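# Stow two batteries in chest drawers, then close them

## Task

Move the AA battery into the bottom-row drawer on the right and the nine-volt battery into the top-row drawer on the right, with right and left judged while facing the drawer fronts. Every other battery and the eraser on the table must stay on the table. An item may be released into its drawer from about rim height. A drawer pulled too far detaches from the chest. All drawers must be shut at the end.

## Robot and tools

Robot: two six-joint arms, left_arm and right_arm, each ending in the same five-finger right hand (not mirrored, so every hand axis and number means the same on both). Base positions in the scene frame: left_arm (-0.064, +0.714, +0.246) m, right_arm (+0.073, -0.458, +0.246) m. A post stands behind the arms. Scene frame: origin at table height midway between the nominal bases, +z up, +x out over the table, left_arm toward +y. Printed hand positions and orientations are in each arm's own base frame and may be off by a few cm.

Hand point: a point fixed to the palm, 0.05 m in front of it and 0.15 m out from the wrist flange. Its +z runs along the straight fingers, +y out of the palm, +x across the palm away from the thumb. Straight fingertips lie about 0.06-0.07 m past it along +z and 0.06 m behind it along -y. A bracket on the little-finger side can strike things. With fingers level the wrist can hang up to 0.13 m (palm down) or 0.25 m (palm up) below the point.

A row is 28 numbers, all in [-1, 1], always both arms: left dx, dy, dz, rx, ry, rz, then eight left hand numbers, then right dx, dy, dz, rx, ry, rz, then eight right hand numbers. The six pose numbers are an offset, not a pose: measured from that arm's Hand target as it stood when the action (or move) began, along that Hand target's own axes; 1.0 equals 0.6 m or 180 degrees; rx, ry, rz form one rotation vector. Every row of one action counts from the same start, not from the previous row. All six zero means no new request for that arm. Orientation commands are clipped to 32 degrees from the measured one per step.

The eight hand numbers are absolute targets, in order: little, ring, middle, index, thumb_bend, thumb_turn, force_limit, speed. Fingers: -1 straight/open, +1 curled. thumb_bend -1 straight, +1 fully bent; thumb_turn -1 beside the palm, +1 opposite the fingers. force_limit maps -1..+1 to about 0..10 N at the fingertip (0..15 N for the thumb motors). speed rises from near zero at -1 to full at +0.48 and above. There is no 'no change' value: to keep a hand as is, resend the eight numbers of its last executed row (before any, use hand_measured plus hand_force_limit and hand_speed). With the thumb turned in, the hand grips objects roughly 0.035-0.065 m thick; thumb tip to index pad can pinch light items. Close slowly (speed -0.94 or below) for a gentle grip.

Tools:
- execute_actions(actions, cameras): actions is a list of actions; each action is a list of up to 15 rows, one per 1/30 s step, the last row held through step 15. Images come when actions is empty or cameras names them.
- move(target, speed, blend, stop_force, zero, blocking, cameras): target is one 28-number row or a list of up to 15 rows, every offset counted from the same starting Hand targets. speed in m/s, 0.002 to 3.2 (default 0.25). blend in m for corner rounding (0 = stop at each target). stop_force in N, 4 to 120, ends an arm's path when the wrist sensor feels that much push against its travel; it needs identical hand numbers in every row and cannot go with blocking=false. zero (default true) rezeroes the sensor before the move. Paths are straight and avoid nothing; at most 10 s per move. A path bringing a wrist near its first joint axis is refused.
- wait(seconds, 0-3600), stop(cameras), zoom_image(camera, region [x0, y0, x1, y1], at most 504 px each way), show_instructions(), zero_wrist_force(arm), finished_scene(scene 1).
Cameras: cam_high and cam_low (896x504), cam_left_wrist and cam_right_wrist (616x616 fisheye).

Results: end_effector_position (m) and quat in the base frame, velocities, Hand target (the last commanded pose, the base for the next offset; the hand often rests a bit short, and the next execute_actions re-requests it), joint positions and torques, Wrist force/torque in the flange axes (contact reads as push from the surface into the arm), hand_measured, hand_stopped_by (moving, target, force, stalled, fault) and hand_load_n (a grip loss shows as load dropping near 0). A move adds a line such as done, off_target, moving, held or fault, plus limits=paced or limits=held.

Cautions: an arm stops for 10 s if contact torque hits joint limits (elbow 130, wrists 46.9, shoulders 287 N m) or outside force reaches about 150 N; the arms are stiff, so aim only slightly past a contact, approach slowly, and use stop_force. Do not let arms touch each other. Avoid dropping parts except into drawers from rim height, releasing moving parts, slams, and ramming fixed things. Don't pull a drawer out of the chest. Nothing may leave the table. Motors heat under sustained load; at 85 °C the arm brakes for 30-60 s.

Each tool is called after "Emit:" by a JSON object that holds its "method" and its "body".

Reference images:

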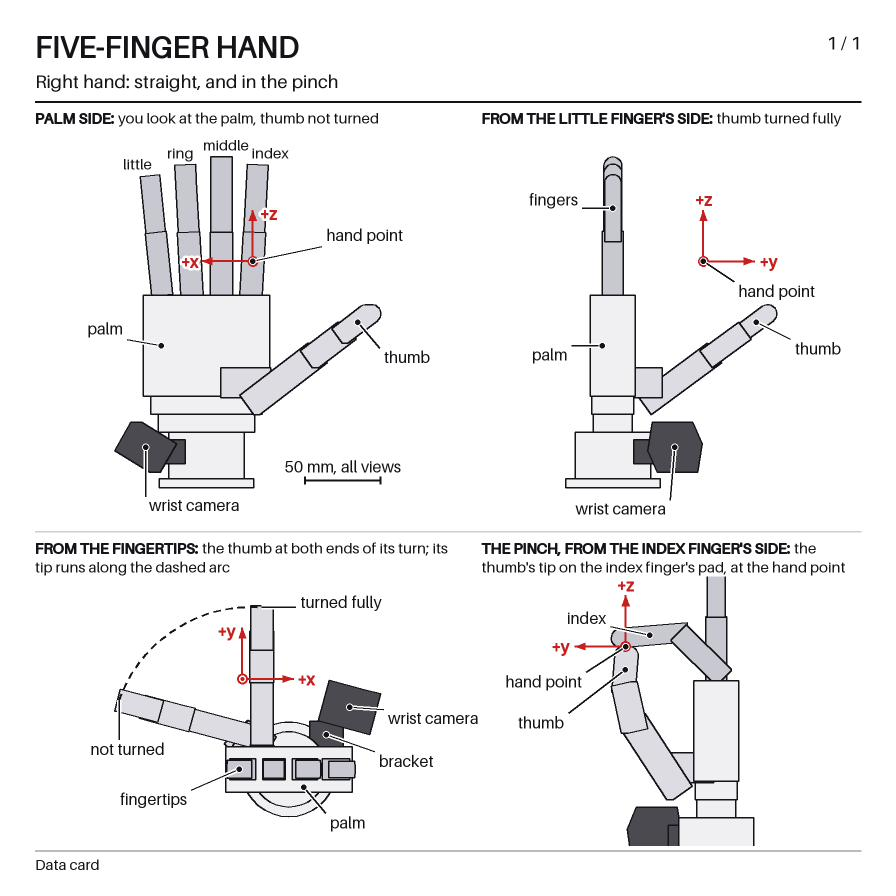

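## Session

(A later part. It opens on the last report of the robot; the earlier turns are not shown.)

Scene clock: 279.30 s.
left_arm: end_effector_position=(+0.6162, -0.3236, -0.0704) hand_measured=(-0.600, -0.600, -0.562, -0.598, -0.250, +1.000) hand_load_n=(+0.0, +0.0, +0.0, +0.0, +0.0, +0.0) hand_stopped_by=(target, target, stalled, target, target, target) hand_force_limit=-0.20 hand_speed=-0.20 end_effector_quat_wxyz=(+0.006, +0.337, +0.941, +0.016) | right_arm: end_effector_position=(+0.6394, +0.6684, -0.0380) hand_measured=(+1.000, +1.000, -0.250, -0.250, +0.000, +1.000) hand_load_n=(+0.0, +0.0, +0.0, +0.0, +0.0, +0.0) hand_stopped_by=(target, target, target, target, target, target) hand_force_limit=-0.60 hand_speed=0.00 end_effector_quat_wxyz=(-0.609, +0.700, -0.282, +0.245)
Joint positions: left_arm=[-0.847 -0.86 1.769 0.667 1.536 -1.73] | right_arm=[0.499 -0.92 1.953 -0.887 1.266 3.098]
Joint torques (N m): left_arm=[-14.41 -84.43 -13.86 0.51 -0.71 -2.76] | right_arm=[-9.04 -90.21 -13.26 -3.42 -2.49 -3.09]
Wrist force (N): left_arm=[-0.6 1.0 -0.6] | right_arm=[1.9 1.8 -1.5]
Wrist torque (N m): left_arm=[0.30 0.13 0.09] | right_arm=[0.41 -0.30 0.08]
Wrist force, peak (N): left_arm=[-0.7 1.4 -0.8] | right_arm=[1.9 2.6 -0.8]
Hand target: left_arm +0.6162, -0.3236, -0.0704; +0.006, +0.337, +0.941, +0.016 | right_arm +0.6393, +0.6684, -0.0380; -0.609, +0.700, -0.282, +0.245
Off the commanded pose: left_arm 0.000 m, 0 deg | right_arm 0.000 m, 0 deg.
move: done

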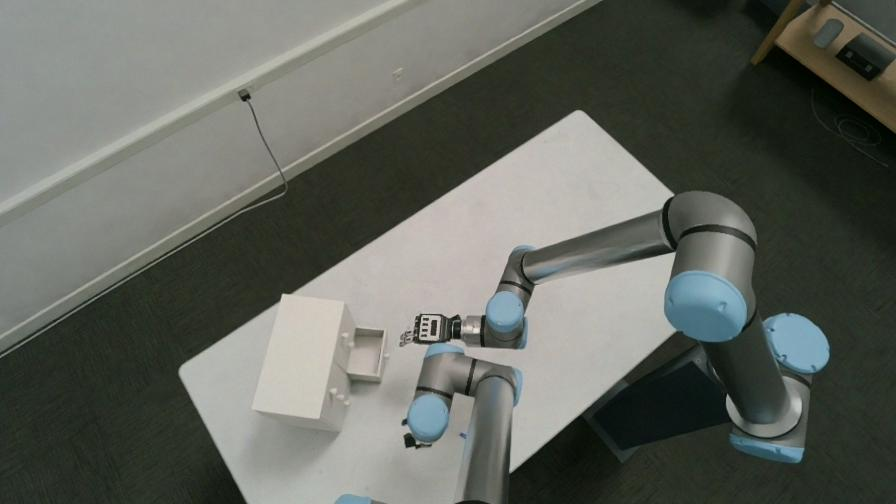

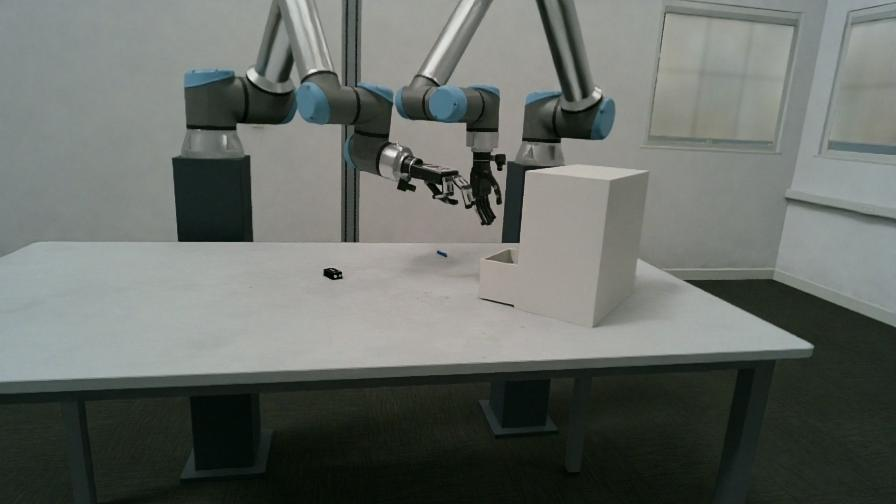

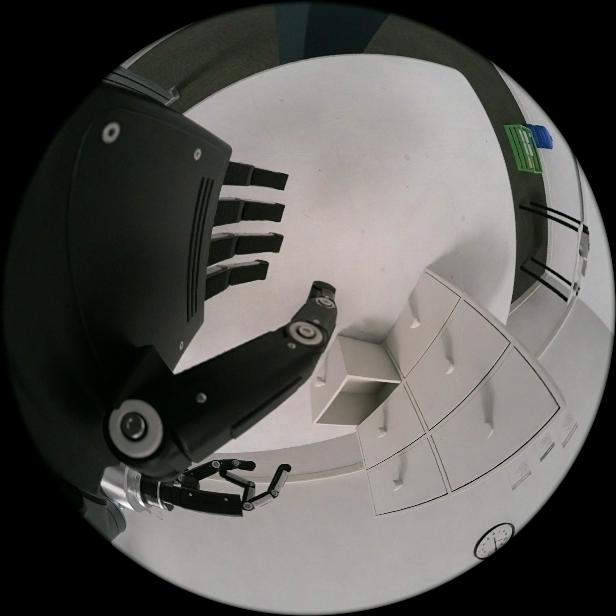

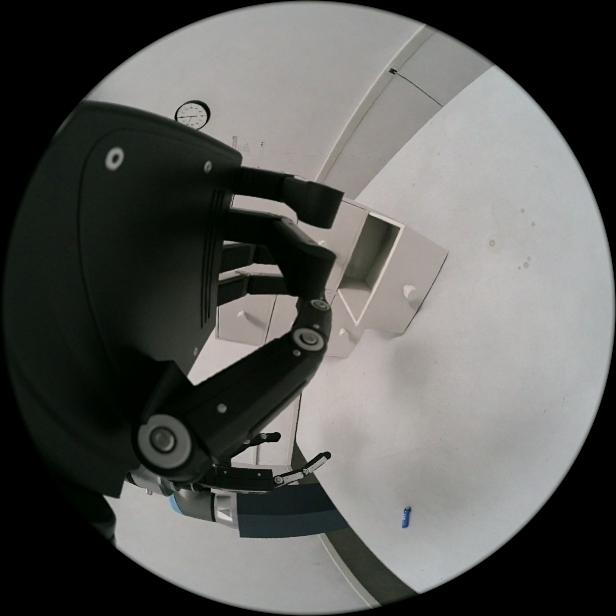

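Emit:
{"method": "zoom_image", "body": {"camera": "cam_high", "region": [320, 300, 480, 410]}}

Emit:
{"method": "zoom_image", "body": {"camera": "cam_right_wrist", "region": [310, 180, 470, 340]}}

Scaled by 3.150 from the camera's image (finer frame: 1280x720).

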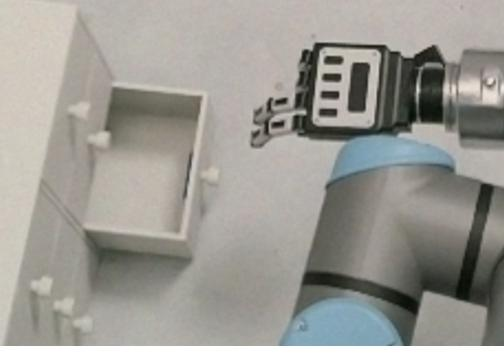

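Scaled by 3.150 from the camera's image (finer frame: 880x880).

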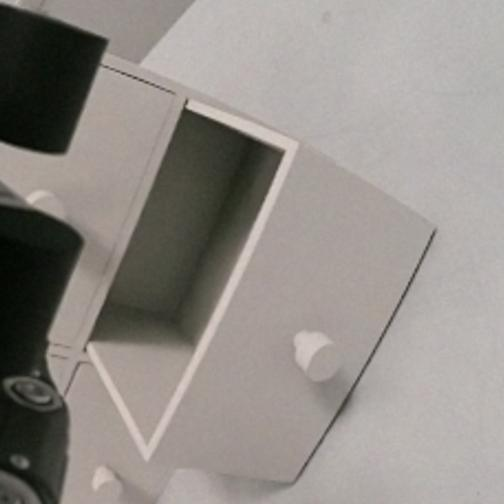

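Emit:
{"method": "move", "body": {"target": [0,0,0,0,0,0,-0.6,-0.6,-0.6,-0.6,-0.25,1,-0.2,-0.2,0,0,0,0,0,0,1,1,-0.25,-0.25,-1,-1,-0.6,0]}}

Emit:
{"method": "move", "body": {"target": [0,0,0,0,0,0,-0.6,-0.6,-0.6,-0.6,-0.25,1,-0.2,-0.2,-0.025,0.2963,0.1425,0,0,0,1,1,0.96,0.96,-1,-1,-0.6,0], "speed": 0.15, "cameras": ["all"]}}

Scene clock: 286.57 s.
left_arm: end_effector_position=(+0.6162, -0.3236, -0.0704) hand_measured=(-0.600, -0.600, -0.562, -0.598, -0.250, +1.000) hand_load_n=(+0.0, +0.0, +0.0, +0.5, +0.0, +0.0) hand_stopped_by=(target, target, stalled, target, target, target) hand_force_limit=-0.20 hand_speed=-0.20 end_effector_quat_wxyz=(+0.006, +0.337, +0.941, +0.016) | right_arm: end_effector_position=(+0.6393, +0.6684, -0.0380) hand_measured=(+1.000, +1.000, -0.250, -0.250, -1.000, -1.000) hand_load_n=(+0.0, +0.0, +0.0, -0.5, +0.0, +0.0) hand_stopped_by=(target, target, target, target, target, target) hand_force_limit=-0.60 hand_speed=0.00 end_effector_quat_wxyz=(-0.609, +0.700, -0.282, +0.245)
Joint positions: left_arm=[-0.847 -0.86 1.769 0.667 1.536 -1.73] | right_arm=[0.499 -0.92 1.953 -0.887 1.266 3.098]
Joint torques (N m): left_arm=[-15.07 -83.47 -13.48 0.86 -0.53 -2.66] | right_arm=[-10.52 -92.76 -11.45 -3.12 -2.23 -2.84]
Wrist force (N): left_arm=[-0.4 0.9 -0.5] | right_arm=[1.8 1.4 -1.7]
Wrist torque (N m): left_arm=[0.29 0.10 0.10] | right_arm=[0.36 -0.26 0.05]
Wrist force, peak (N): left_arm=[-0.8 1.2 -0.7] | right_arm=[1.3 2.1 -2.3]
Hand target: left_arm +0.6162, -0.3236, -0.0704; +0.006, +0.337, +0.941, +0.016 | right_arm +0.6393, +0.6684, -0.0380; -0.609, +0.700, -0.282, +0.245
Off the commanded pose: left_arm 0.000 m, 0 deg | right_arm 0.000 m, 0 deg.
move: done

Scene clock: 288.37 s.
left_arm: end_effector_position=(+0.6162, -0.3236, -0.0704) hand_measured=(-0.600, -0.600, -0.562, -0.598, -0.250, +1.000) hand_load_n=(+0.0, +0.0, +0.0, +0.0, -0.5, +0.0) hand_stopped_by=(target, target, stalled, target, target, target) hand_force_limit=-0.20 hand_speed=-0.20 end_effector_quat_wxyz=(+0.006, +0.337, +0.941, +0.016) | right_arm: end_effector_position=(+0.6699, +0.7221, -0.2258) hand_measured=(+1.000, +1.000, +0.960, +0.960, -1.000, -1.000) hand_load_n=(+0.0, +0.0, +0.0, +0.0, +0.0, +0.0) hand_stopped_by=(target, target, target, target, target, target) hand_force_limit=-0.60 hand_speed=0.00 end_effector_quat_wxyz=(-0.609, +0.700, -0.282, +0.245)
Joint positions: left_arm=[-0.847 -0.86 1.769 0.667 1.536 -1.73] | right_arm=[0.545 -0.586 1.772 -1.042 1.312 3.105]
Joint torques (N m): left_arm=[-12.6 -81.52 -14.08 0.2 -0.62 -2.86] | right_arm=[16.31 -72.85 -29.35 -2.92 1.92 2.15]
Wrist force (N): left_arm=[0.0 0.9 -0.7] | right_arm=[1.2 2.1 -1.3]
Wrist torque (N m): left_arm=[0.30 0.05 0.12] | right_arm=[0.46 -0.20 -0.14]
Wrist force, peak (N): left_arm=[-0.5 1.2 -0.7] | right_arm=[1.8 2.5 -1.5]
Hand target: left_arm +0.6162, -0.3236, -0.0704; +0.006, +0.337, +0.941, +0.016 | right_arm +0.6699, +0.7221, -0.2259; -0.609, +0.700, -0.282, +0.245
Off the commanded pose: left_arm 0.000 m, 0 deg | right_arm 0.000 m, 0 deg.
move: done

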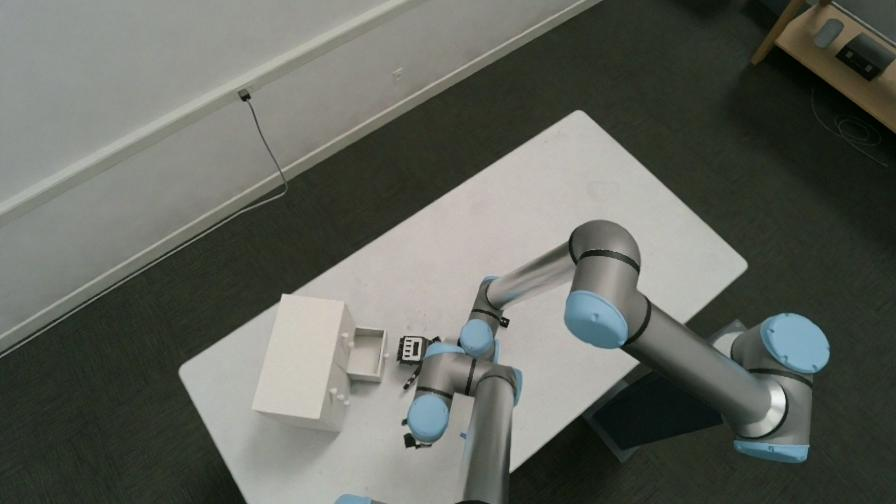

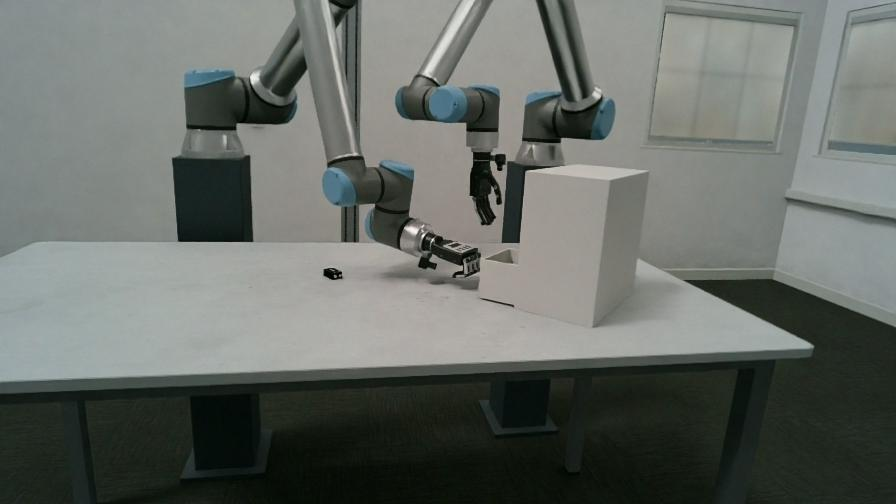

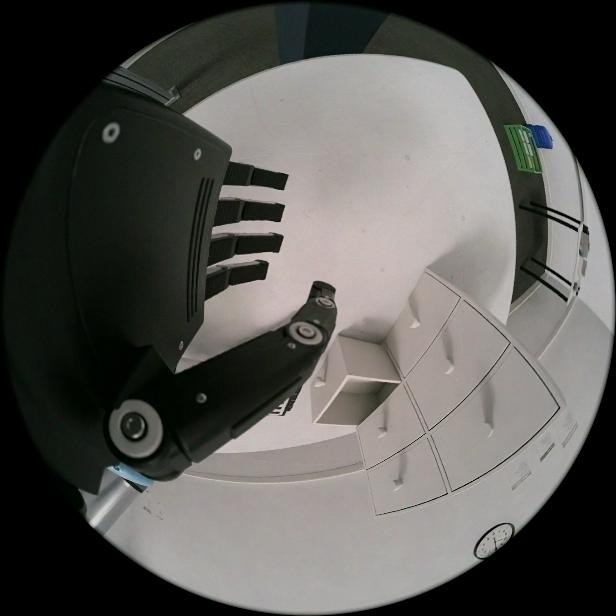

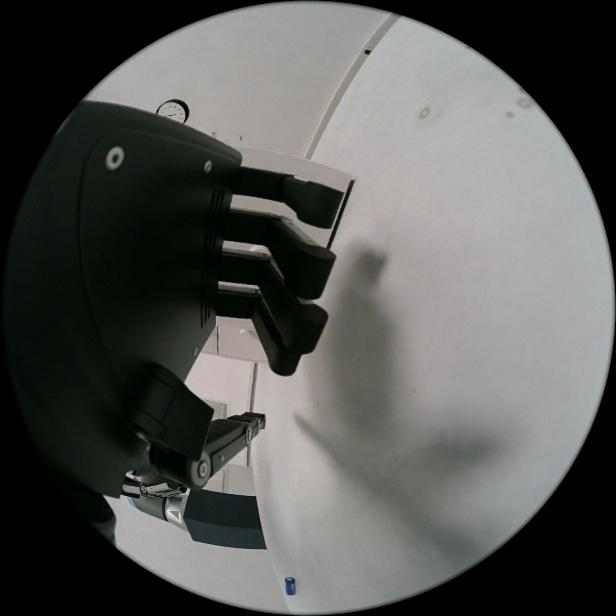

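Emit:
{"method": "move", "body": {"target": [0,0,0,0,0,0,-0.6,-0.6,-0.6,-0.6,-0.25,1,-0.2,-0.2,0,-0.0139,0.099,0,0,0,1,1,0.96,0.96,-1,-1,-0.6,0], "speed": 0.02, "stop_force": 12, "cameras": ["cam_high","cam_low","cam_right_wrist"]}}

Scene clock: 292.87 s.
left_arm: end_effector_position=(+0.6162, -0.3236, -0.0704) hand_measured=(-0.600, -0.600, -0.562, -0.598, -0.250, +1.000) hand_load_n=(+0.0, +0.0, +0.0, +0.0, +0.0, +0.0) hand_stopped_by=(target, target, stalled, target, target, target) hand_force_limit=-0.20 hand_speed=-0.20 end_effector_quat_wxyz=(+0.006, +0.337, +0.941, +0.016) | right_arm: end_effector_position=(+0.7115, +0.7654, -0.2259) hand_measured=(+1.000, +1.000, +0.960, +0.960, -1.000, -1.000) hand_load_n=(+0.0, +0.0, +0.0, -0.5, +0.0, -0.5) hand_stopped_by=(target, target, target, target, target, target) hand_force_limit=-0.60 hand_speed=0.00 end_effector_quat_wxyz=(-0.609, +0.700, -0.282, +0.245)
Joint positions: left_arm=[-0.847 -0.86 1.769 0.667 1.536 -1.73] | right_arm=[0.565 -0.543 1.638 -0.951 1.332 3.108]
Joint torques (N m): left_arm=[-13.17 -84.37 -14.31 1.04 -0.46 -2.46] | right_arm=[16.85 -79.86 -33.41 1.19 2.36 2.47]
Wrist force (N): left_arm=[-0.6 0.8 -0.6] | right_arm=[1.6 1.5 -1.9]
Wrist torque (N m): left_arm=[0.28 0.13 0.08] | right_arm=[0.43 -0.26 -0.13]
Wrist force, peak (N): left_arm=[-0.6 1.3 -0.5] | right_arm=[1.0 0.6 -4.3]
Hand target: left_arm +0.6162, -0.3236, -0.0704; +0.006, +0.337, +0.941, +0.016 | right_arm +0.7115, +0.7654, -0.2259; -0.609, +0.700, -0.282, +0.245
Off the commanded pose: left_arm 0.000 m, 0 deg | right_arm 0.000 m, 0 deg.
move: done

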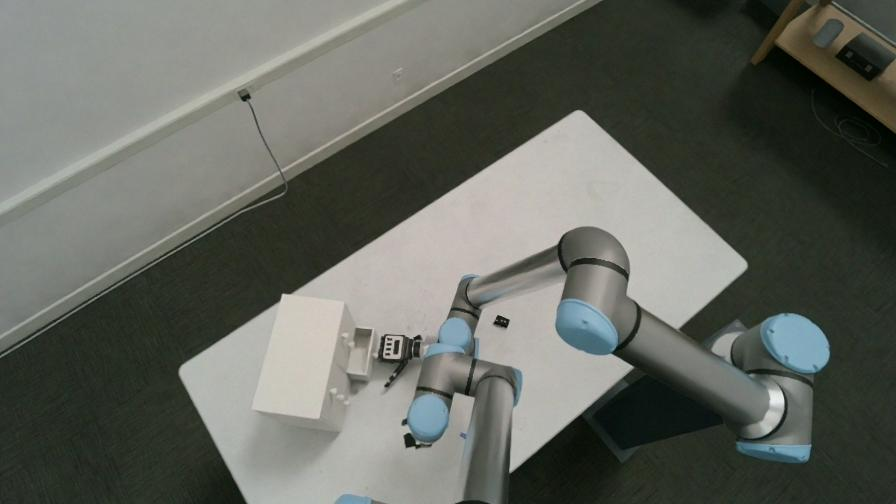

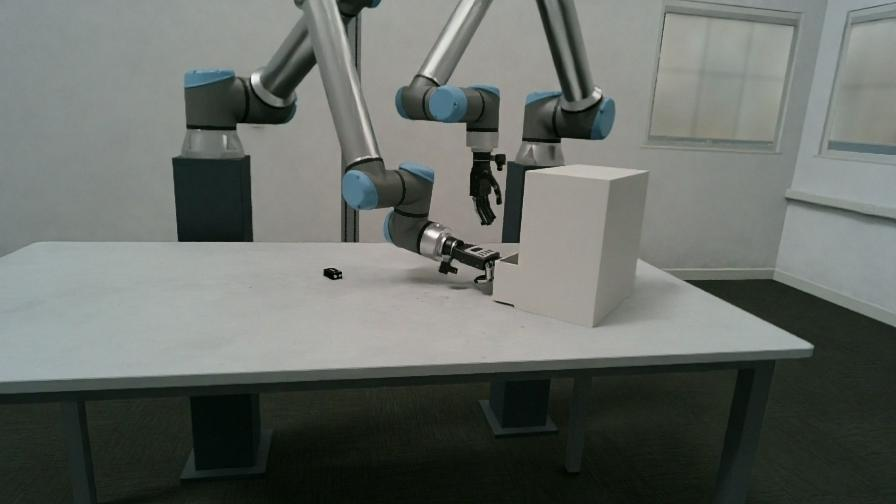

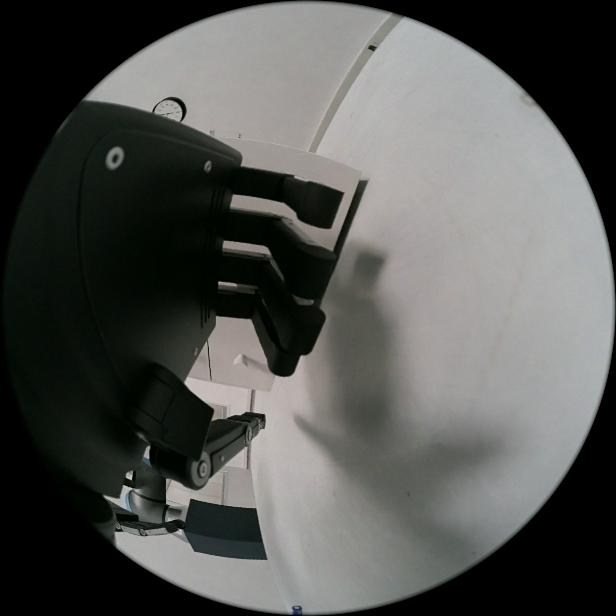

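Emit:
{"method": "move", "body": {"target": [0,0,0,0,0,0,-0.6,-0.6,-0.6,-0.6,-0.25,1,-0.2,-0.2,0,-0.00926,0.066,0,0,0,1,1,0.96,0.96,-1,-1,-0.6,0], "speed": 0.02, "stop_force": 12}}

Emit:
{"method": "move", "body": {"target": [0,0,0,0,0,0,-0.6,-0.6,-0.6,-0.6,-0.25,1,-0.2,-0.2,0,-0.00695,0.0495,0,0,0,1,1,0.96,0.96,-1,-1,-0.6,0], "speed": 0.005, "stop_force": 9, "cameras": ["cam_high","cam_low","cam_left_wrist"]}}

Scene clock: 296.33 s.
left_arm: end_effector_position=(+0.6162, -0.3236, -0.0704) hand_measured=(-0.600, -0.600, -0.562, -0.598, -0.250, +1.000) hand_load_n=(+0.0, +0.0, +0.0, +0.0, +0.0, +0.0) hand_stopped_by=(target, target, stalled, target, target, target) hand_force_limit=-0.20 hand_speed=-0.20 end_effector_quat_wxyz=(+0.006, +0.337, +0.941, +0.016) | right_arm: end_effector_position=(+0.7391, +0.7942, -0.2259) hand_measured=(+1.000, +1.000, +0.960, +0.960, -1.000, -1.000) hand_load_n=(+0.0, +0.0, +0.0, +0.0, +0.0, -0.5) hand_stopped_by=(target, target, target, target, target, target) hand_force_limit=-0.60 hand_speed=0.00 end_effector_quat_wxyz=(-0.609, +0.700, -0.282, +0.245)
Joint positions: left_arm=[-0.847 -0.86 1.769 0.667 1.536 -1.73] | right_arm=[0.577 -0.511 1.544 -0.89 1.344 3.11]
Joint torques (N m): left_arm=[-14.08 -85.16 -14.42 0.55 -0.54 -2.22] | right_arm=[15.89 -86.51 -35.64 1.08 2.21 2.25]
Wrist force (N): left_arm=[-0.4 1.0 -0.3] | right_arm=[1.7 1.4 -1.9]
Wrist torque (N m): left_arm=[0.30 0.10 0.10] | right_arm=[0.36 -0.29 -0.15]
Wrist force, peak (N): left_arm=[-0.6 1.2 -0.6] | right_arm=[1.9 1.6 -2.5]
Hand target: left_arm +0.6162, -0.3236, -0.0704; +0.006, +0.337, +0.941, +0.016 | right_arm +0.7391, +0.7942, -0.2259; -0.609, +0.700, -0.282, +0.245
Off the commanded pose: left_arm 0.000 m, 0 deg | right_arm 0.000 m, 0 deg.
move: done

Scene clock: 303.07 s.
left_arm: end_effector_position=(+0.6162, -0.3236, -0.0704) hand_measured=(-0.600, -0.600, -0.562, -0.598, -0.250, +1.000) hand_load_n=(+0.0, +0.0, +0.0, +0.0, +0.0, +0.0) hand_stopped_by=(target, target, stalled, target, target, target) hand_force_limit=-0.20 hand_speed=-0.20 end_effector_quat_wxyz=(+0.006, +0.337, +0.941, +0.016) | right_arm: end_effector_position=(+0.7599, +0.8159, -0.2259) hand_measured=(+1.000, +1.000, +0.960, +0.960, -1.000, -1.000) hand_load_n=(+0.5, +0.0, -1.0, -2.0, +0.0, +0.0) hand_stopped_by=(target, target, target, target, target, target) hand_force_limit=-0.60 hand_speed=0.00 end_effector_quat_wxyz=(-0.609, +0.700, -0.282, +0.245)
Joint positions: left_arm=[-0.847 -0.86 1.769 0.667 1.536 -1.73] | right_arm=[0.585 -0.484 1.47 -0.843 1.352 3.111]
Joint torques (N m): left_arm=[-11.27 -81.15 -14.54 0.36 -0.33 -2.57] | right_arm=[18.11 -89.62 -40.99 0.33 1.65 2.03]
Wrist force (N): left_arm=[-0.4 0.6 -0.7] | right_arm=[3.4 1.9 -8.6]
Wrist torque (N m): left_arm=[0.26 0.10 0.09] | right_arm=[0.57 -0.16 -0.09]
Wrist force, peak (N): left_arm=[-0.5 1.4 -0.8] | right_arm=[2.8 0.6 -9.9]
Hand target: left_arm +0.6162, -0.3236, -0.0704; +0.006, +0.337, +0.941, +0.016 | right_arm +0.7599, +0.8159, -0.2259; -0.609, +0.700, -0.282, +0.245
Off the commanded pose: left_arm 0.000 m, 0 deg | right_arm 0.000 m, 0 deg.
move: done

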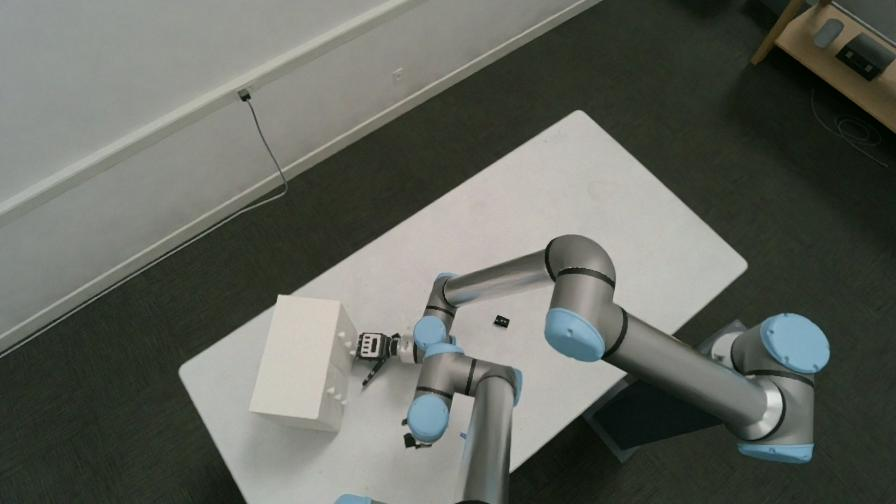

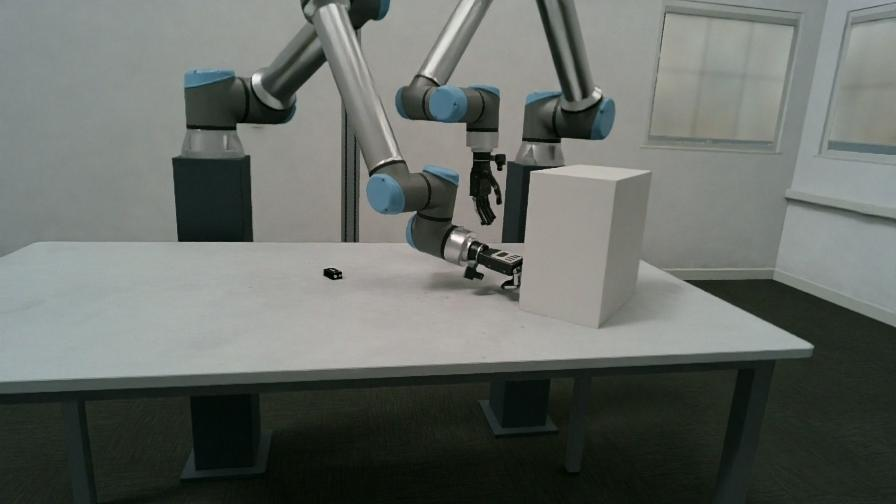

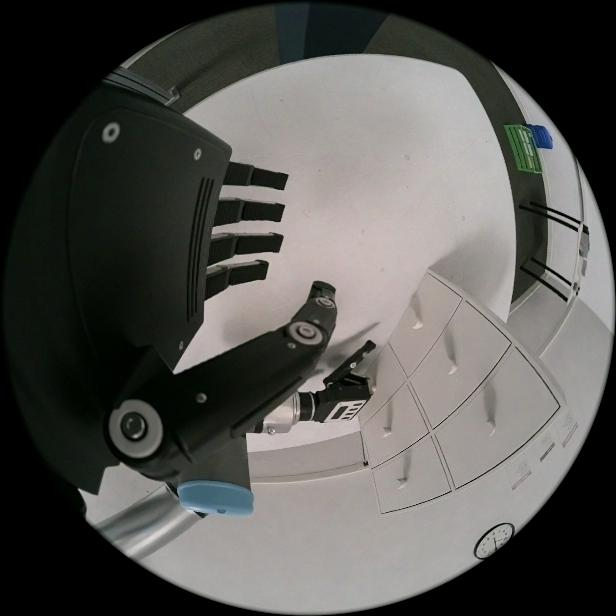

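Emit:
{"method": "move", "body": {"target": [0,0,0,0,0,0,-0.6,-0.6,-0.6,-0.6,-0.25,1,-0.2,-0.2,0,0.0278,-0.198,0,0,0,1,1,0.96,0.96,-1,-1,-0.6,0], "speed": 0.15, "cameras": ["all"]}}

Emit:
{"method": "zoom_image", "body": {"camera": "cam_high", "region": [240, 280, 400, 440]}}

Emit:
{"method": "zoom_image", "body": {"camera": "cam_left_wrist", "region": [330, 240, 580, 530]}}

Scene clock: 305.80 s.
left_arm: end_effector_position=(+0.6162, -0.3236, -0.0704) hand_measured=(-0.600, -0.600, -0.562, -0.598, -0.250, +1.000) hand_load_n=(+0.0, +0.0, +0.0, +0.0, -0.5, +0.0) hand_stopped_by=(target, target, stalled, target, target, target) hand_force_limit=-0.20 hand_speed=-0.20 end_effector_quat_wxyz=(+0.006, +0.337, +0.941, +0.016) | right_arm: end_effector_position=(+0.6769, +0.7293, -0.2259) hand_measured=(+1.000, +1.000, +0.960, +0.960, -1.000, -1.000) hand_load_n=(+0.0, +0.0, +0.0, +0.0, +0.0, -0.5) hand_stopped_by=(target, target, target, target, target, target) hand_force_limit=-0.60 hand_speed=0.00 end_effector_quat_wxyz=(-0.609, +0.700, -0.282, +0.245)
Joint positions: left_arm=[-0.847 -0.86 1.769 0.667 1.536 -1.73] | right_arm=[0.549 -0.579 1.75 -1.027 1.316 3.105]
Joint torques (N m): left_arm=[-14.75 -83.32 -13.73 0.91 -0.33 -2.43] | right_arm=[-9.75 -107.01 -5.18 -3.14 -2.53 -3.03]
Wrist force (N): left_arm=[-0.3 1.1 -0.8] | right_arm=[1.1 1.5 -1.2]
Wrist torque (N m): left_arm=[0.33 0.10 0.11] | right_arm=[0.36 -0.17 -0.02]
Wrist force, peak (N): left_arm=[-0.4 1.3 -0.7] | right_arm=[3.6 1.7 -9.0]
Hand target: left_arm +0.6162, -0.3236, -0.0704; +0.006, +0.337, +0.941, +0.016 | right_arm +0.6769, +0.7293, -0.2259; -0.609, +0.700, -0.282, +0.245
Off the commanded pose: left_arm 0.000 m, 0 deg | right_arm 0.000 m, 0 deg.
move: done

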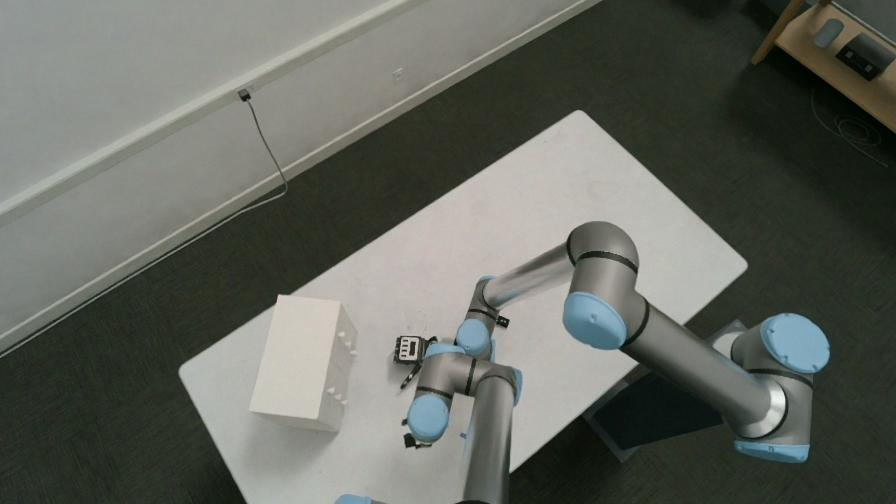

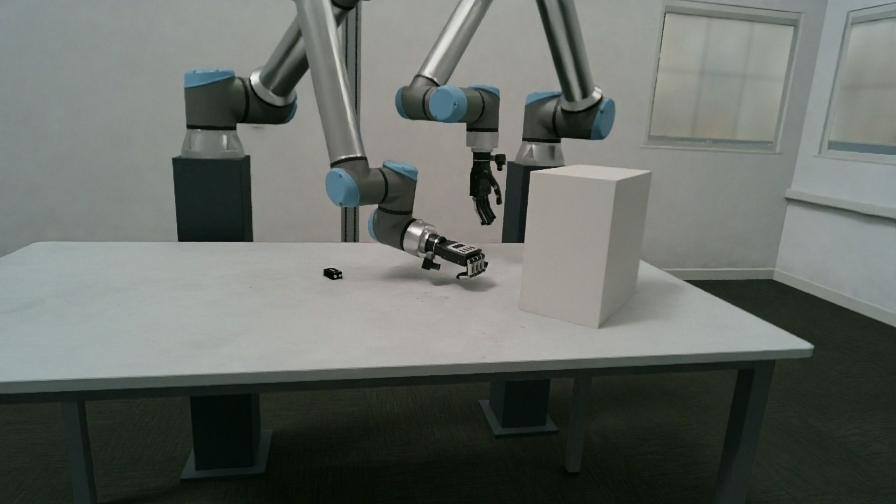

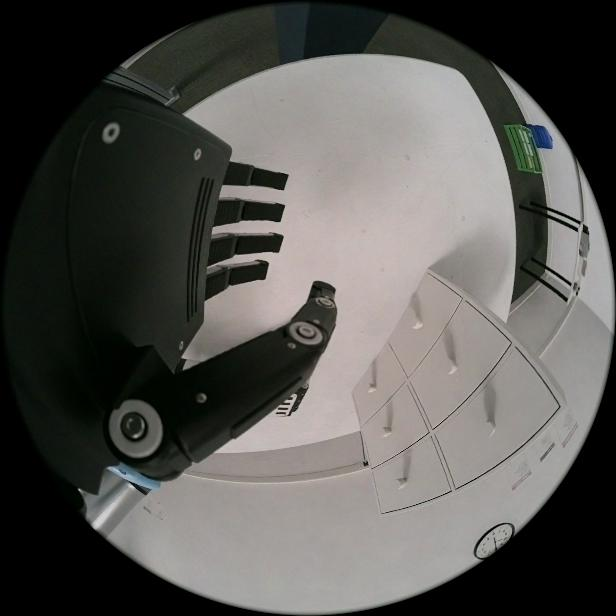

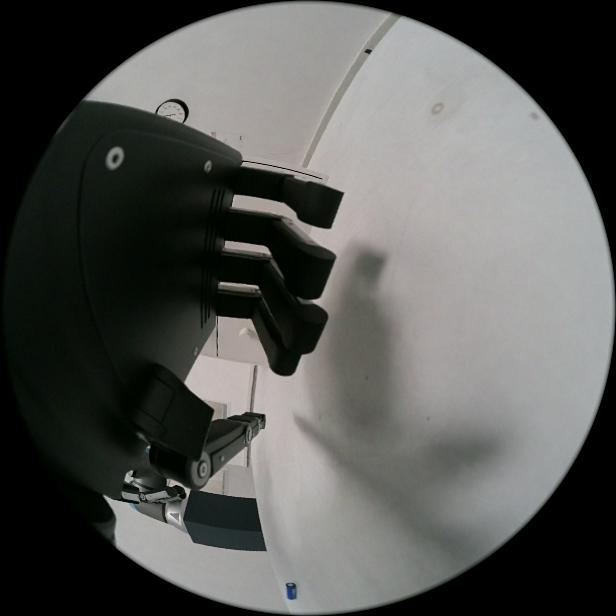

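Scaled by 3.150 from the camera's image (finer frame: 1280x720).

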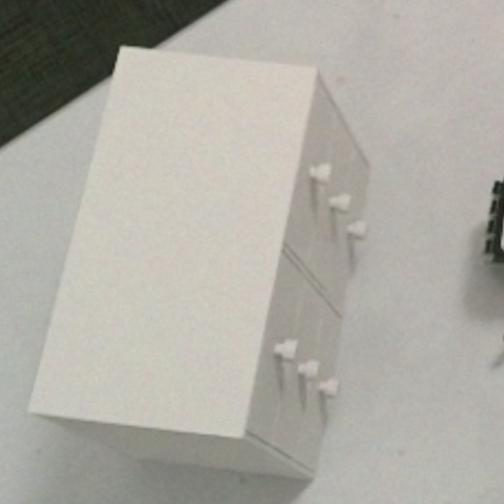

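Scaled by 1.738 from the camera's image (finer frame: 880x880).

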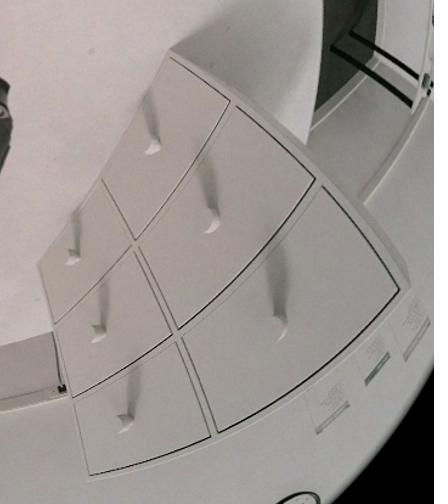

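Emit:
{"method": "zoom_image", "body": {"camera": "cam_high", "region": [470, 300, 530, 340]}}

Emit:
{"method": "zoom_image", "body": {"camera": "cam_low", "region": [300, 250, 370, 300]}}

Scaled by 8.400 from the camera's image (finer frame: 1280x720).

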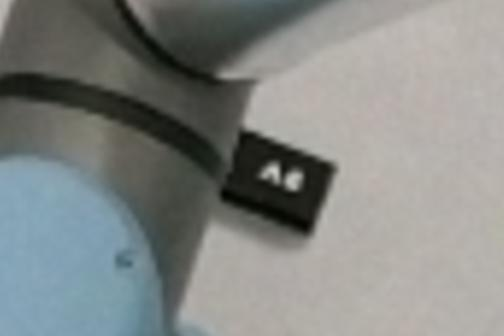

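Scaled by 7.200 from the camera's image (finer frame: 1280x720).

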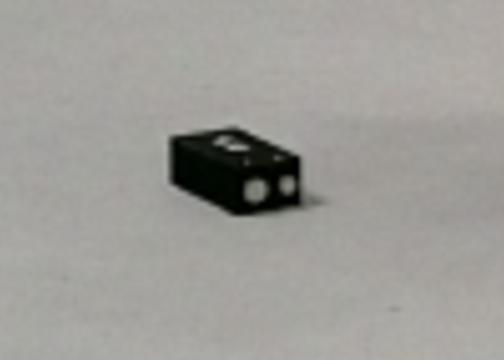

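Emit:
{"method": "move", "body": {"target": [[0,0,0,0,0,0,-0.6,-0.6,-0.6,-0.6,-0.25,1,-0.2,-0.2,0,-0.104,-0.0987,0,0,0,1,1,0.96,0.96,-1,-1,-0.6,0],[-0.359,0.2687,-0.1533,0,0,0,-0.6,-0.6,-0.6,-0.6,-0.25,1,-0.2,-0.2,0.3,-0.09,-0.6773,0,0,0,1,1,0.96,0.96,-1,-1,-0.6,0]], "speed": 0.2, "blend": [0.03, 0]}}

Emit:
{"method": "move", "body": {"target": [[0,0,0,0,0,0,-0.6,-0.6,-0.6,-0.6,-0.25,1,-0.2,-0.2,0,0,0,0,0,0,-1,-1,-0.5,-0.5,-1,-1,-0.4,0]]}}

Emit:
{"method": "move", "body": {"target": [[0,0,0,0,0,0,-0.6,-0.6,-0.6,-0.6,-0.25,1,-0.2,-0.2,0,0,0,0,0,0,-1,-1,-0.5,-0.5,-0.1,1,-0.4,0]], "cameras": ["all"]}}

Scene clock: 314.93 s.
left_arm: end_effector_position=(+0.8829, -0.3384, +0.0272) hand_measured=(-0.600, -0.600, -0.562, -0.598, -0.250, +1.000) hand_load_n=(+0.0, +0.0, +0.0, +0.0, +0.0, +0.0) hand_stopped_by=(target, target, stalled, target, target, target) hand_force_limit=-0.20 hand_speed=-0.20 end_effector_quat_wxyz=(+0.006, +0.337, +0.941, +0.016) | right_arm: end_effector_position=(+0.5335, +0.3197, -0.1160) hand_measured=(+1.000, +1.000, +0.960, +0.960, -1.000, -1.000) hand_load_n=(+0.0, +0.0, -0.5, +0.0, +0.0, +0.0) hand_stopped_by=(target, target, target, target, target, target) hand_force_limit=-0.60 hand_speed=0.00 end_effector_quat_wxyz=(-0.609, +0.700, -0.282, +0.245)
Joint positions: left_arm=[-0.624 -0.648 1.116 1.1 1.536 -1.507] | right_arm=[-0.165 -0.921 2.469 -1.305 0.613 2.941]
Joint torques (N m): left_arm=[16.52 -86.17 -49.41 7.56 2 2.13] | right_arm=[-12.03 -69.01 10.81 2.19 -2.73 -3.14]
Wrist force (N): left_arm=[0.1 0.5 -0.4] | right_arm=[1.4 0.7 -1.4]
Wrist torque (N m): left_arm=[0.20 0.02 0.01] | right_arm=[0.18 -0.28 -0.01]
Wrist force, peak (N): left_arm=[-1.1 1.5 -0.9] | right_arm=[1.9 1.1 -2.9]
Hand target: left_arm +0.8829, -0.3384, +0.0272; +0.006, +0.337, +0.941, +0.016 | right_arm +0.5335, +0.3196, -0.1160; -0.609, +0.700, -0.282, +0.245
Off the commanded pose: left_arm 0.000 m, 0 deg | right_arm 0.000 m, 0 deg.
move: done

Scene clock: 315.97 s.
left_arm: end_effector_position=(+0.8829, -0.3384, +0.0272) hand_measured=(-0.600, -0.600, -0.562, -0.598, -0.250, +1.000) hand_load_n=(+0.0, +0.0, +0.0, +0.0, +0.0, +0.0) hand_stopped_by=(target, target, stalled, target, target, target) hand_force_limit=-0.20 hand_speed=-0.20 end_effector_quat_wxyz=(+0.006, +0.337, +0.941, +0.016) | right_arm: end_effector_position=(+0.5334, +0.3196, -0.1160) hand_measured=(-1.000, -1.000, -0.500, -0.500, -1.000, -1.000) hand_load_n=(+0.0, +0.0, +0.0, +0.0, +0.0, +0.0) hand_stopped_by=(target, target, target, target, target, target) hand_force_limit=-0.40 hand_speed=0.00 end_effector_quat_wxyz=(-0.609, +0.700, -0.282, +0.245)
Joint positions: left_arm=[-0.624 -0.648 1.116 1.1 1.536 -1.507] | right_arm=[-0.165 -0.921 2.469 -1.305 0.613 2.941]
Joint torques (N m): left_arm=[17.86 -85.87 -48.4 7.36 2.27 2.2] | right_arm=[-12.58 -69.68 9.97 1.74 -2.28 -3.12]
Wrist force (N): left_arm=[0.1 0.8 -0.2] | right_arm=[1.3 1.2 -1.1]
Wrist torque (N m): left_arm=[0.23 0.02 0.01] | right_arm=[0.21 -0.26 -0.01]
Wrist force, peak (N): left_arm=[0.1 1.0 -1.0] | right_arm=[2.0 0.9 -1.7]
Hand target: left_arm +0.8829, -0.3384, +0.0272; +0.006, +0.337, +0.941, +0.016 | right_arm +0.5335, +0.3196, -0.1160; -0.609, +0.700, -0.282, +0.245
Off the commanded pose: left_arm 0.000 m, 0 deg | right_arm 0.000 m, 0 deg.
move: done

Scene clock: 317.30 s.
left_arm: end_effector_position=(+0.8829, -0.3384, +0.0272) hand_measured=(-0.600, -0.600, -0.562, -0.598, -0.250, +1.000) hand_load_n=(+0.0, +0.0, +0.0, +0.0, +0.0, +0.0) hand_stopped_by=(target, target, stalled, target, target, target) hand_force_limit=-0.20 hand_speed=-0.20 end_effector_quat_wxyz=(+0.006, +0.337, +0.941, +0.016) | right_arm: end_effector_position=(+0.5334, +0.3196, -0.1160) hand_measured=(-1.000, -1.000, -0.500, -0.500, -0.100, +1.000) hand_load_n=(+0.0, +0.0, +0.0, +0.0, +0.0, +0.0) hand_stopped_by=(target, target, target, target, target, target) hand_force_limit=-0.40 hand_speed=0.00 end_effector_quat_wxyz=(-0.609, +0.700, -0.282, +0.245)
Joint positions: left_arm=[-0.624 -0.648 1.116 1.1 1.536 -1.507] | right_arm=[-0.165 -0.921 2.469 -1.305 0.613 2.941]
Joint torques (N m): left_arm=[17.05 -87.47 -48.37 7.53 1.68 2.84] | right_arm=[-10.17 -68.91 7.65 1.14 -1.86 -2.9]
Wrist force (N): left_arm=[-0.2 0.8 -0.7] | right_arm=[1.5 1.0 -1.2]
Wrist torque (N m): left_arm=[0.26 0.08 0.00] | right_arm=[0.19 -0.29 0.00]
Wrist force, peak (N): left_arm=[-0.4 1.2 -0.7] | right_arm=[1.7 1.2 -1.5]
Hand target: left_arm +0.8829, -0.3384, +0.0272; +0.006, +0.337, +0.941, +0.016 | right_arm +0.5335, +0.3196, -0.1160; -0.609, +0.700, -0.282, +0.245
Off the commanded pose: left_arm 0.000 m, 0 deg | right_arm 0.000 m, 0 deg.
move: done

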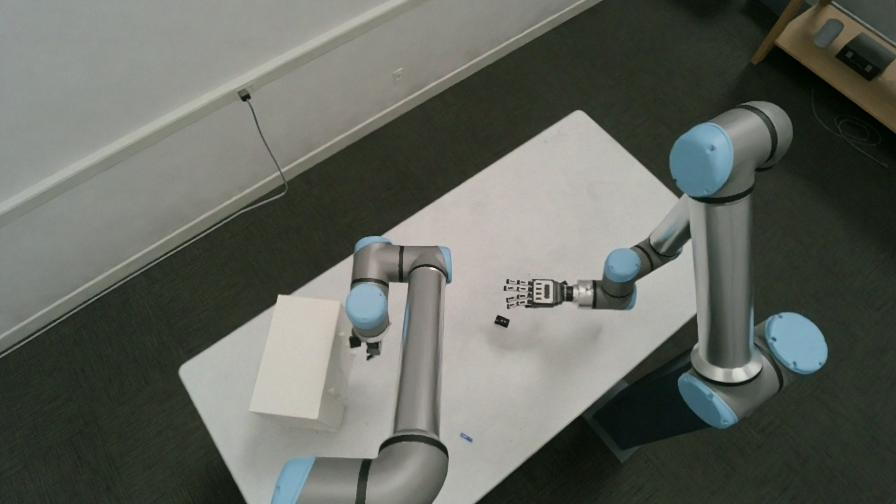

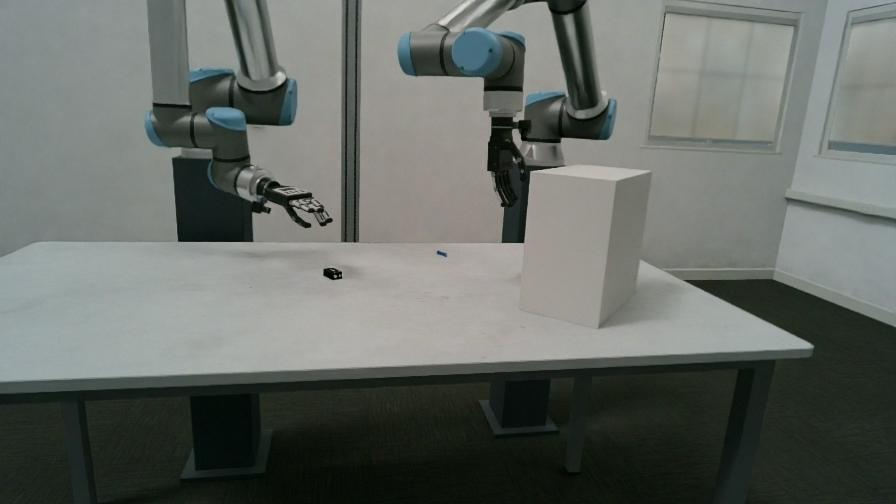

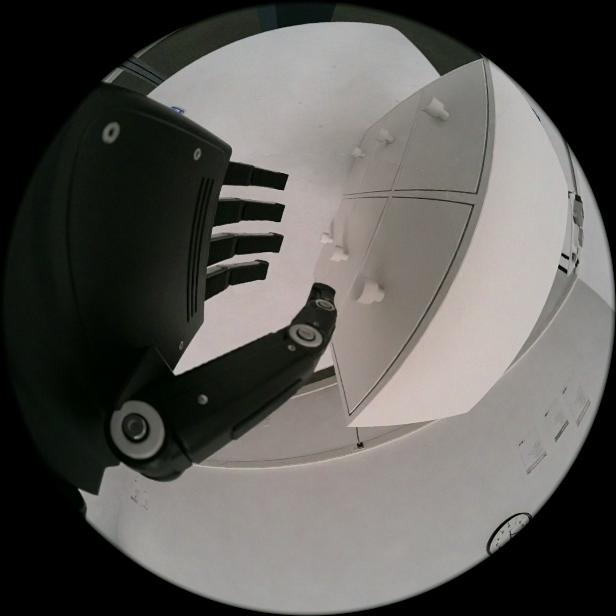

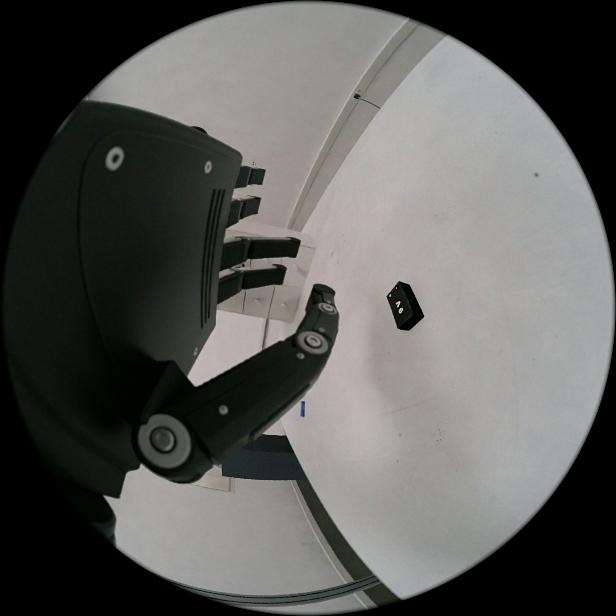

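Emit:
{"method": "zoom_image", "body": {"camera": "cam_right_wrist", "region": [370, 260, 450, 340]}}

Emit:
{"method": "move", "body": {"target": [-0.0033,0.0467,0,0,0,0,-0.6,-0.6,-0.6,-0.6,-0.25,1,-0.2,-0.2,0,0,0,0,0,0,-1,-1,-0.5,-0.5,-0.1,1,-0.4,0], "speed": 0.06, "cameras": ["cam_left_wrist"]}}

Emit:
{"method": "zoom_image", "body": {"camera": "cam_left_wrist", "region": [260, 220, 420, 380]}}

Scaled by 6.300 from the camera's image (finer frame: 880x880).

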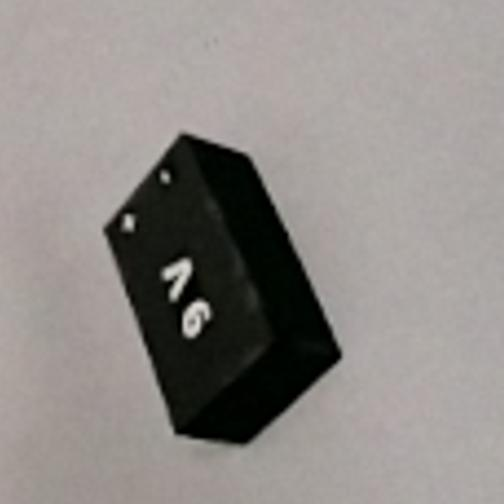

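Scene clock: 321.17 s.
left_arm: end_effector_position=(+0.9022, -0.3181, +0.0282) hand_measured=(-0.600, -0.600, -0.562, -0.598, -0.250, +1.000) hand_load_n=(+0.0, +0.0, +0.0, +0.0, +0.0, +0.0) hand_stopped_by=(target, target, stalled, target, target, target) hand_force_limit=-0.20 hand_speed=-0.20 end_effector_quat_wxyz=(+0.006, +0.337, +0.941, +0.016) | right_arm: end_effector_position=(+0.5334, +0.3196, -0.1160) hand_measured=(-1.000, -1.000, -0.500, -0.500, -0.100, +1.000) hand_load_n=(-0.5, +0.0, +0.0, +0.0, +0.0, +0.0) hand_stopped_by=(target, target, target, target, target, target) hand_force_limit=-0.40 hand_speed=0.00 end_effector_quat_wxyz=(-0.609, +0.700, -0.282, +0.245)
Joint positions: left_arm=[-0.593 -0.633 1.084 1.116 1.536 -1.475] | right_arm=[-0.165 -0.921 2.469 -1.305 0.613 2.941]
Joint torques (N m): left_arm=[18.21 -86.78 -49.4 8.05 2.37 1.85] | right_arm=[-8.16 -67.52 3.57 -0.05 -0.09 -2.74]
Wrist force (N): left_arm=[-0.5 1.1 -0.7] | right_arm=[1.3 1.1 -1.2]
Wrist torque (N m): left_arm=[0.29 0.11 -0.01] | right_arm=[0.19 -0.28 0.00]
Wrist force, peak (N): left_arm=[-0.3 1.6 -0.6] | right_arm=[2.1 0.8 -1.6]
Hand target: left_arm +0.9022, -0.3180, +0.0282; +0.006, +0.337, +0.941, +0.016 | right_arm +0.5335, +0.3196, -0.1160; -0.609, +0.700, -0.282, +0.245
Off the commanded pose: left_arm 0.000 m, 0 deg | right_arm 0.000 m, 0 deg.
move: done

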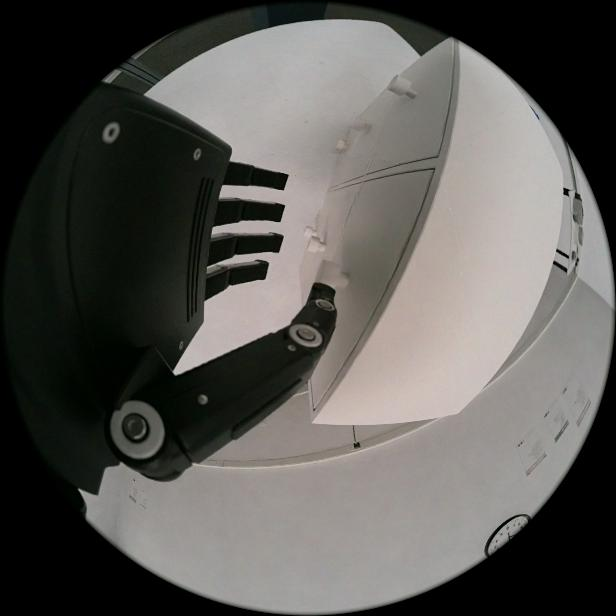

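Scaled by 3.150 from the camera's image (finer frame: 880x880).

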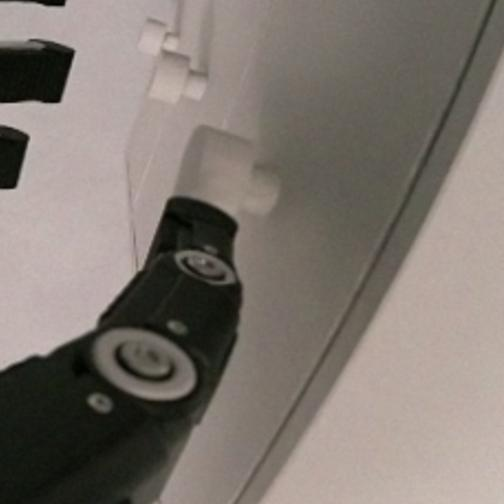

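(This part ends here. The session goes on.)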